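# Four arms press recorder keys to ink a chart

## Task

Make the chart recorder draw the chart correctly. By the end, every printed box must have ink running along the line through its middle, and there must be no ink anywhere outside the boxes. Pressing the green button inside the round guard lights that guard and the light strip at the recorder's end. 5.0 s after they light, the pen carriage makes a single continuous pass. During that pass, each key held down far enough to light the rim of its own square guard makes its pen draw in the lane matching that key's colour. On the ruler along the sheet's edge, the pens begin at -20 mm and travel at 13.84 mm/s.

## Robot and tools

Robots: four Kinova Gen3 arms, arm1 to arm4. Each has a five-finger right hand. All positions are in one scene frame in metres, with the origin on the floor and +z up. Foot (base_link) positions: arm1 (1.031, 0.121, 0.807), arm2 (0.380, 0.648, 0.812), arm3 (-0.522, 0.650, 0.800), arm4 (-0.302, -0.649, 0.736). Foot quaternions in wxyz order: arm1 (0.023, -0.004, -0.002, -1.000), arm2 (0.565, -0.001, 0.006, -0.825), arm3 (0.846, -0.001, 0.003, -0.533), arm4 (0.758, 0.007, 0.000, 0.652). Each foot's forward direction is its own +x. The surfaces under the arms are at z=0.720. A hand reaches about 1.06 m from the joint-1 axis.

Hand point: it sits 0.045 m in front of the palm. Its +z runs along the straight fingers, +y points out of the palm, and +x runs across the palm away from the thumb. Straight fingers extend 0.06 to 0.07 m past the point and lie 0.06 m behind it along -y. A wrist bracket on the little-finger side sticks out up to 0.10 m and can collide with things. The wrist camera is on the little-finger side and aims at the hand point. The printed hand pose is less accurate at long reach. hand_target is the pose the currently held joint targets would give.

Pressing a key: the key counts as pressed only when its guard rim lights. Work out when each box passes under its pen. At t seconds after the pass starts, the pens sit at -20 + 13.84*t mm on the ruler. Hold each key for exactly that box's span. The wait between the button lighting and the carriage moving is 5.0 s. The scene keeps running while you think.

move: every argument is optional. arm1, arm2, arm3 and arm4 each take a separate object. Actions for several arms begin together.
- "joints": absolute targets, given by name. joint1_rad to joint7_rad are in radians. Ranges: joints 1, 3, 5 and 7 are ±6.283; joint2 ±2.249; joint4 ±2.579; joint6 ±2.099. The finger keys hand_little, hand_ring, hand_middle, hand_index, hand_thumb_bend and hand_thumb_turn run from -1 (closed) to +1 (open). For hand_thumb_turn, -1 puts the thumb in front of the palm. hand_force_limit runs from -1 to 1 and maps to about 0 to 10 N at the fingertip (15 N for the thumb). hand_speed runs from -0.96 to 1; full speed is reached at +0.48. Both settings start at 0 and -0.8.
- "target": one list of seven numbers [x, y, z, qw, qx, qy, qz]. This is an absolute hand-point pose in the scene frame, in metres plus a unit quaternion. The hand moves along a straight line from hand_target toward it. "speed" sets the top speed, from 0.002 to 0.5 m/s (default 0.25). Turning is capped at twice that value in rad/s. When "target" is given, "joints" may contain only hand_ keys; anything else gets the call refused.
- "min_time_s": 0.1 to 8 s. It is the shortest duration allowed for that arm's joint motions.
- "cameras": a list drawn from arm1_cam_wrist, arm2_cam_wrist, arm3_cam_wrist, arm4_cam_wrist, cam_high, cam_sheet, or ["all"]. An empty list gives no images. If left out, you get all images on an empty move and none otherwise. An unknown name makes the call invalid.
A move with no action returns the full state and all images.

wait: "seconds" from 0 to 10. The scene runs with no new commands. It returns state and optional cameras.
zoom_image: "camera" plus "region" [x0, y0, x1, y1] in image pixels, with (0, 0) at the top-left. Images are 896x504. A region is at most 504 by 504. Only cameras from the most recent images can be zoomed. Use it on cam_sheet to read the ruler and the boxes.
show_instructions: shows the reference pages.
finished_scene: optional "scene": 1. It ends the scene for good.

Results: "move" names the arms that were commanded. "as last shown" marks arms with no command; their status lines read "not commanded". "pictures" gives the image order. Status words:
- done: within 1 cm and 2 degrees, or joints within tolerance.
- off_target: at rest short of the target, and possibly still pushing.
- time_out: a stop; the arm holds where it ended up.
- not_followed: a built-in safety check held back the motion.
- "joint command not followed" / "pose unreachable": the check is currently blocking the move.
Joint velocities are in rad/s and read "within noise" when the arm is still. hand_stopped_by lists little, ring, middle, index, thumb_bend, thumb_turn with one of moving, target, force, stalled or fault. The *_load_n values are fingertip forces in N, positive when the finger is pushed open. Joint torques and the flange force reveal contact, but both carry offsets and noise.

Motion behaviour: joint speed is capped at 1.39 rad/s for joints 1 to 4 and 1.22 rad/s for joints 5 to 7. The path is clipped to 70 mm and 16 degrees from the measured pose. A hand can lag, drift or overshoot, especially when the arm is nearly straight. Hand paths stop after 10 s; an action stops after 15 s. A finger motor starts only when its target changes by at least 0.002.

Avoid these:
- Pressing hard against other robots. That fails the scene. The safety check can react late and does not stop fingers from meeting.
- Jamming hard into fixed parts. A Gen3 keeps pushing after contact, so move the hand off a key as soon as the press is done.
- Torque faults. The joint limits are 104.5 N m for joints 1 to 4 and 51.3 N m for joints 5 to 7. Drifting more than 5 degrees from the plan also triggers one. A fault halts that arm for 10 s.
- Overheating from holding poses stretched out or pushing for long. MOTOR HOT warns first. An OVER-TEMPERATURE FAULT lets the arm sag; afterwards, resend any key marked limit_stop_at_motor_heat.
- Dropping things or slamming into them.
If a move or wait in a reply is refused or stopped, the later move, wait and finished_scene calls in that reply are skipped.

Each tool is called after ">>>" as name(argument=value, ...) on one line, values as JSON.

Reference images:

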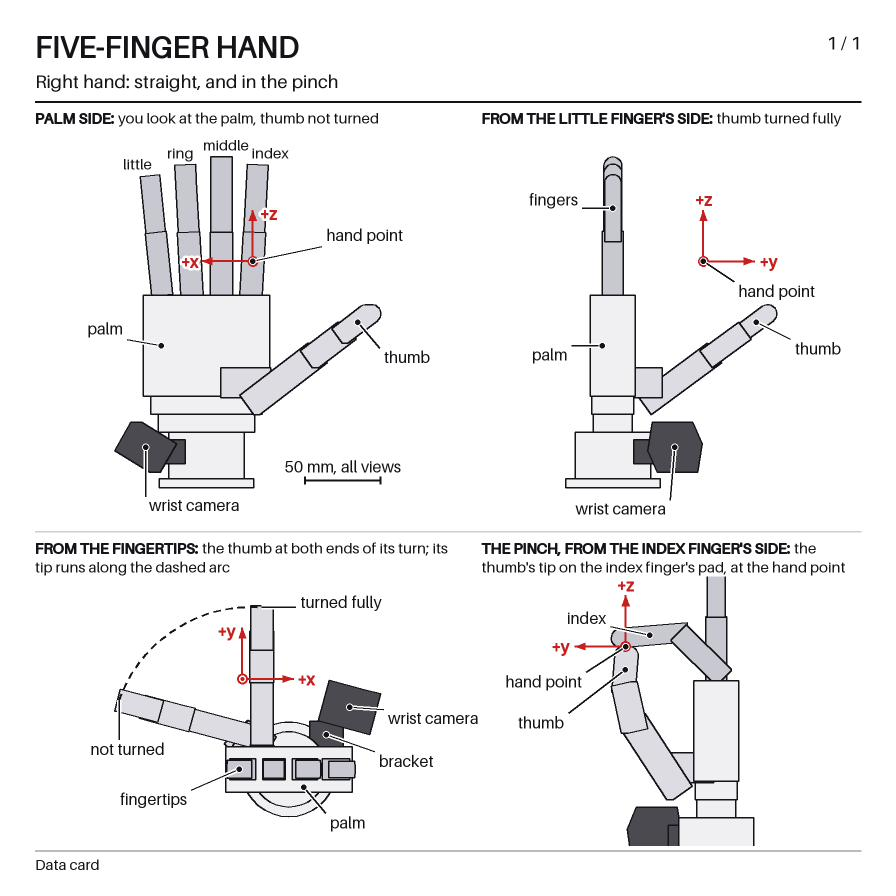

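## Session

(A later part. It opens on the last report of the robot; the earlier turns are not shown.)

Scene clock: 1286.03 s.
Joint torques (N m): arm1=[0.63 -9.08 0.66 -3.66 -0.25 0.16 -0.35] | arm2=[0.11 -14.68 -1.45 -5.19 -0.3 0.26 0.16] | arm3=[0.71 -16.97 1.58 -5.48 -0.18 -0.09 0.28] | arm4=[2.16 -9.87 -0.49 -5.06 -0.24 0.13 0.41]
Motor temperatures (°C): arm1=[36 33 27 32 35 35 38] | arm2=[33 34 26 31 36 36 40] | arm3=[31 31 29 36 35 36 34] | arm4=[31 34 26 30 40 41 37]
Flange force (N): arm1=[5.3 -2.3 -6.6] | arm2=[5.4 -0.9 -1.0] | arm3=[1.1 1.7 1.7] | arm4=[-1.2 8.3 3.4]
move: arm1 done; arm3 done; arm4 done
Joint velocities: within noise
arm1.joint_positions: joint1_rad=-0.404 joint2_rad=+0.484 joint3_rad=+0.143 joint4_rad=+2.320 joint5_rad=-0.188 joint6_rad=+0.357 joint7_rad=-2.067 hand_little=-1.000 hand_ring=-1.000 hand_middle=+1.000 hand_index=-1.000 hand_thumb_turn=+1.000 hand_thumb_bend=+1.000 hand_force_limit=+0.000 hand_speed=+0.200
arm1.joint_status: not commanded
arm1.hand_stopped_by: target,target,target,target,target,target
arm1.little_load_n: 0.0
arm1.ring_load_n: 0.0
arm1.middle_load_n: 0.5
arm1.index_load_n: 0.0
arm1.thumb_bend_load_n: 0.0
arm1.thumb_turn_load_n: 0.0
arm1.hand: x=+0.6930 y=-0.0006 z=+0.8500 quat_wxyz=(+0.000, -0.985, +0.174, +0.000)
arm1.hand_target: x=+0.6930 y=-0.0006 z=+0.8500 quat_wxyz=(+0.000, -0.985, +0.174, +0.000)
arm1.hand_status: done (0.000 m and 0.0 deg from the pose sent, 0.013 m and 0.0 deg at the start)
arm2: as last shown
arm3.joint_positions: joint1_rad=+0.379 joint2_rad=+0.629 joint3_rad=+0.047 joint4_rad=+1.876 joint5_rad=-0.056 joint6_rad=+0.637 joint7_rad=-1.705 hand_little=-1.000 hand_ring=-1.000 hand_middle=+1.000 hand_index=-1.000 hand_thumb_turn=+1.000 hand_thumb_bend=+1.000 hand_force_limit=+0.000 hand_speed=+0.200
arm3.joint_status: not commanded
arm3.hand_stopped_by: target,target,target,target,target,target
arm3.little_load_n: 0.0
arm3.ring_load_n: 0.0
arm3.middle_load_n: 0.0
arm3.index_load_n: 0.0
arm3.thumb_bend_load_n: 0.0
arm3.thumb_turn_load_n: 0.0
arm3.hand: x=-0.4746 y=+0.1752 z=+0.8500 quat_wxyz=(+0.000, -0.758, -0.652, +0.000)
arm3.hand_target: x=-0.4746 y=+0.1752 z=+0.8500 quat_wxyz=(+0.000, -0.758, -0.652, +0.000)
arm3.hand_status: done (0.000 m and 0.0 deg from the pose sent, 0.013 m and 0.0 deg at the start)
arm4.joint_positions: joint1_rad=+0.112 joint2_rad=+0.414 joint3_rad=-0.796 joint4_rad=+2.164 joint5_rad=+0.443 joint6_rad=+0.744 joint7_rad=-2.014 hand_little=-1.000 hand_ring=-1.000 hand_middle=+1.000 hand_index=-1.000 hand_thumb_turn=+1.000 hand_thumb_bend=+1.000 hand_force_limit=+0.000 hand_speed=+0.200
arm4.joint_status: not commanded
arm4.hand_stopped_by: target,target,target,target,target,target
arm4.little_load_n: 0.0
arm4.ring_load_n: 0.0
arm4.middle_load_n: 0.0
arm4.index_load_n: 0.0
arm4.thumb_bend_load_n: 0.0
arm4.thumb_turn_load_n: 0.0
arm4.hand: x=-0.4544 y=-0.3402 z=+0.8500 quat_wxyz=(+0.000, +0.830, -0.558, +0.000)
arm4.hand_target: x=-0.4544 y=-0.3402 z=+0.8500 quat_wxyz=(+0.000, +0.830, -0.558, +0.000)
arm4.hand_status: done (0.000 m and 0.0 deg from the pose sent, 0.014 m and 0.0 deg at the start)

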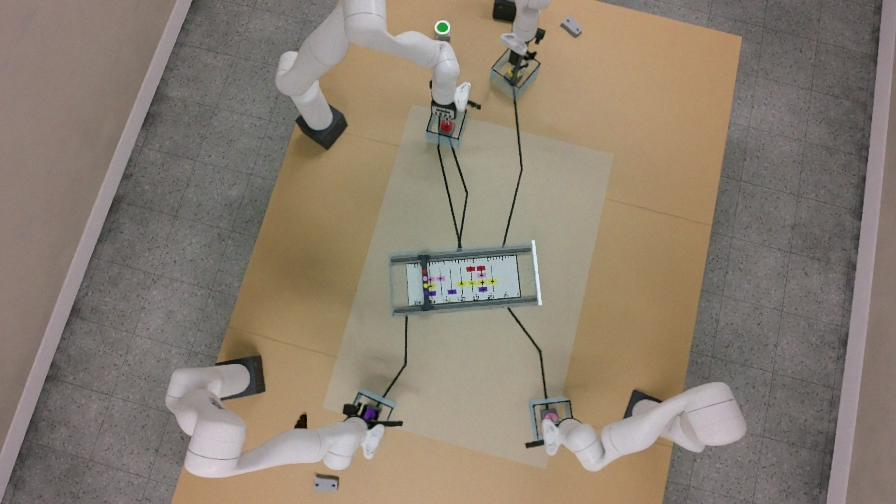

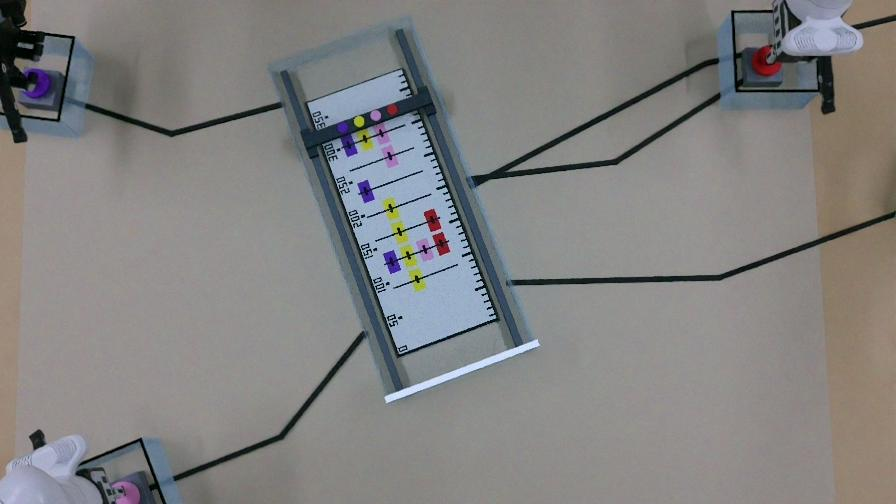

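>>> wait(seconds=3, cameras=["cam_sheet"])

>>> zoom_image(camera="cam_sheet", region=[345, 190, 485, 330])

>>> zoom_image(camera="cam_sheet", region=[305, 90, 445, 230])

Scene clock: 1294.87 s.
Joint torques (N m): arm1=[0.6 -9.11 0.65 -3.67 -0.22 0.16 -0.33] | arm2=[0.11 -14.67 -1.45 -5.1 -0.32 0.24 0.17] | arm3=[0.72 -16.98 1.59 -5.49 -0.17 -0.08 0.27] | arm4=[2.15 -9.95 -0.5 -5.07 -0.22 0.14 0.37]
Motor temperatures (°C): arm1=[36 33 27 32 35 35 38] | arm2=[33 34 26 31 36 36 40] | arm3=[31 31 29 36 35 36 34] | arm4=[31 34 26 30 40 41 37]
Flange force (N): arm1=[5.3 -2.3 -6.4] | arm2=[5.1 -0.8 -1.1] | arm3=[1.2 1.7 1.8] | arm4=[-1.2 8.1 3.5]
Joint velocities: within noise
arm1.joint_positions: joint1_rad=-0.404 joint2_rad=+0.484 joint3_rad=+0.143 joint4_rad=+2.320 joint5_rad=-0.188 joint6_rad=+0.357 joint7_rad=-2.067 hand_little=-1.000 hand_ring=-1.000 hand_middle=+1.000 hand_index=-1.000 hand_thumb_turn=+1.000 hand_thumb_bend=+1.000 hand_force_limit=+0.000 hand_speed=+0.200
arm1.joint_status: not commanded
arm1.hand_stopped_by: target,target,target,target,target,target
arm1.little_load_n: 0.5
arm1.ring_load_n: 0.0
arm1.middle_load_n: 0.0
arm1.index_load_n: 0.0
arm1.thumb_bend_load_n: 0.0
arm1.thumb_turn_load_n: 0.0
arm1.hand: x=+0.6930 y=-0.0006 z=+0.8500 quat_wxyz=(+0.000, -0.985, +0.174, +0.000)
arm1.hand_target: x=+0.6930 y=-0.0006 z=+0.8500 quat_wxyz=(+0.000, -0.985, +0.174, +0.000)
arm1.hand_status: done (0.000 m and 0.0 deg from the pose sent, 0.013 m and 0.0 deg at the start)
arm2.joint_positions: joint1_rad=-0.459 joint2_rad=+0.662 joint3_rad=-0.281 joint4_rad=+1.907 joint5_rad=+0.297 joint6_rad=+0.601 joint7_rad=-2.129 hand_little=-1.000 hand_ring=-1.000 hand_middle=+1.000 hand_index=-1.000 hand_thumb_turn=+1.000 hand_thumb_bend=+1.000 hand_force_limit=+0.000 hand_speed=+0.200
arm2.joint_status: not commanded
arm2.hand_stopped_by: target,target,target,target,target,target
arm2.little_load_n: 0.0
arm2.ring_load_n: 0.0
arm2.middle_load_n: 0.0
arm2.index_load_n: 0.0
arm2.thumb_bend_load_n: 0.0
arm2.thumb_turn_load_n: 0.0
arm2.hand: x=+0.5386 y=+0.1983 z=+0.8425 quat_wxyz=(+0.000, -0.707, -0.707, +0.000)
arm2.hand_target: x=+0.5386 y=+0.1983 z=+0.8425 quat_wxyz=(+0.000, -0.707, -0.707, +0.000)
arm2.hand_status: not commanded
arm3.joint_positions: joint1_rad=+0.379 joint2_rad=+0.629 joint3_rad=+0.047 joint4_rad=+1.876 joint5_rad=-0.056 joint6_rad=+0.637 joint7_rad=-1.705 hand_little=-1.000 hand_ring=-1.000 hand_middle=+1.000 hand_index=-1.000 hand_thumb_turn=+1.000 hand_thumb_bend=+1.000 hand_force_limit=+0.000 hand_speed=+0.200
arm3.joint_status: not commanded
arm3.hand_stopped_by: target,target,target,target,target,target
arm3.little_load_n: 0.0
arm3.ring_load_n: 0.0
arm3.middle_load_n: 0.0
arm3.index_load_n: 0.0
arm3.thumb_bend_load_n: -0.5
arm3.thumb_turn_load_n: 0.0
arm3.hand: x=-0.4746 y=+0.1752 z=+0.8500 quat_wxyz=(+0.000, -0.758, -0.652, +0.000)
arm3.hand_target: x=-0.4746 y=+0.1752 z=+0.8500 quat_wxyz=(+0.000, -0.758, -0.652, +0.000)
arm3.hand_status: done (0.000 m and 0.0 deg from the pose sent, 0.013 m and 0.0 deg at the start)
arm4.joint_positions: joint1_rad=+0.112 joint2_rad=+0.414 joint3_rad=-0.796 joint4_rad=+2.164 joint5_rad=+0.443 joint6_rad=+0.744 joint7_rad=-2.014 hand_little=-1.000 hand_ring=-1.000 hand_middle=+1.000 hand_index=-1.000 hand_thumb_turn=+1.000 hand_thumb_bend=+1.000 hand_force_limit=+0.000 hand_speed=+0.200
arm4.joint_status: not commanded
arm4.hand_stopped_by: target,target,target,target,target,target
arm4.little_load_n: 0.5
arm4.ring_load_n: 0.0
arm4.middle_load_n: 0.0
arm4.index_load_n: 0.0
arm4.thumb_bend_load_n: 0.0
arm4.thumb_turn_load_n: 0.0
arm4.hand: x=-0.4544 y=-0.3402 z=+0.8500 quat_wxyz=(+0.000, +0.830, -0.558, +0.000)
arm4.hand_target: x=-0.4544 y=-0.3402 z=+0.8500 quat_wxyz=(+0.000, +0.830, -0.558, +0.000)
arm4.hand_status: done (0.000 m and 0.0 deg from the pose sent, 0.014 m and 0.0 deg at the start)
wait: 3.00 s; at rest from the start

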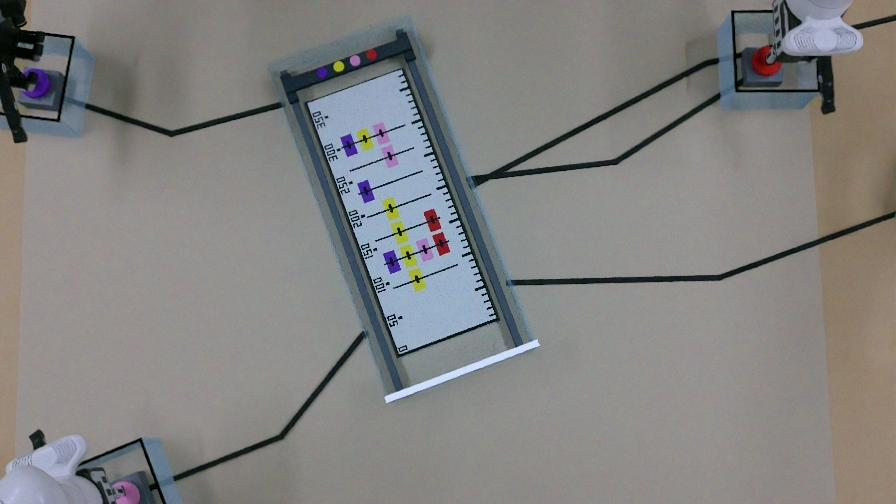

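Scaled by 3.600.

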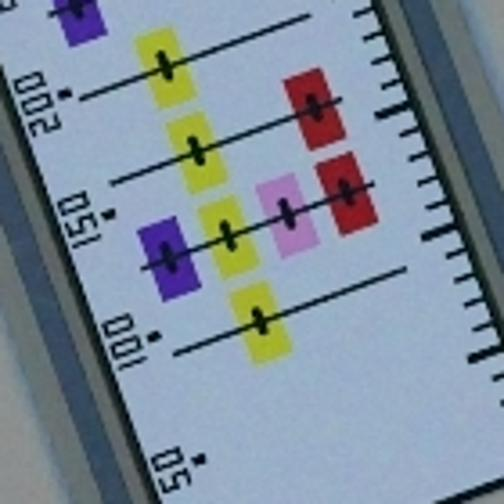

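Scaled by 3.600.

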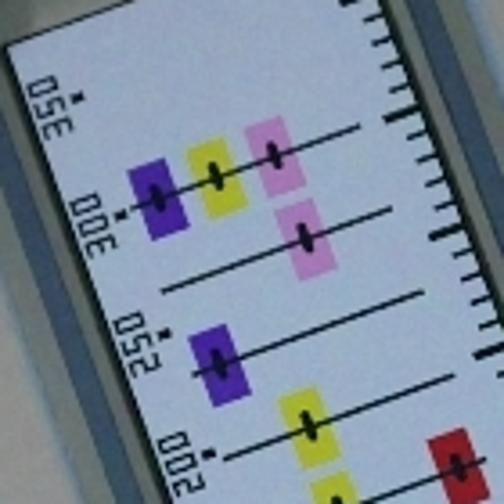

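All 13 boxes have ink across their middle line, the ink is well inside each box, and the carriage has reached the far end.

>>> finished_scene(scene=1)

The scene is finished: the task was done.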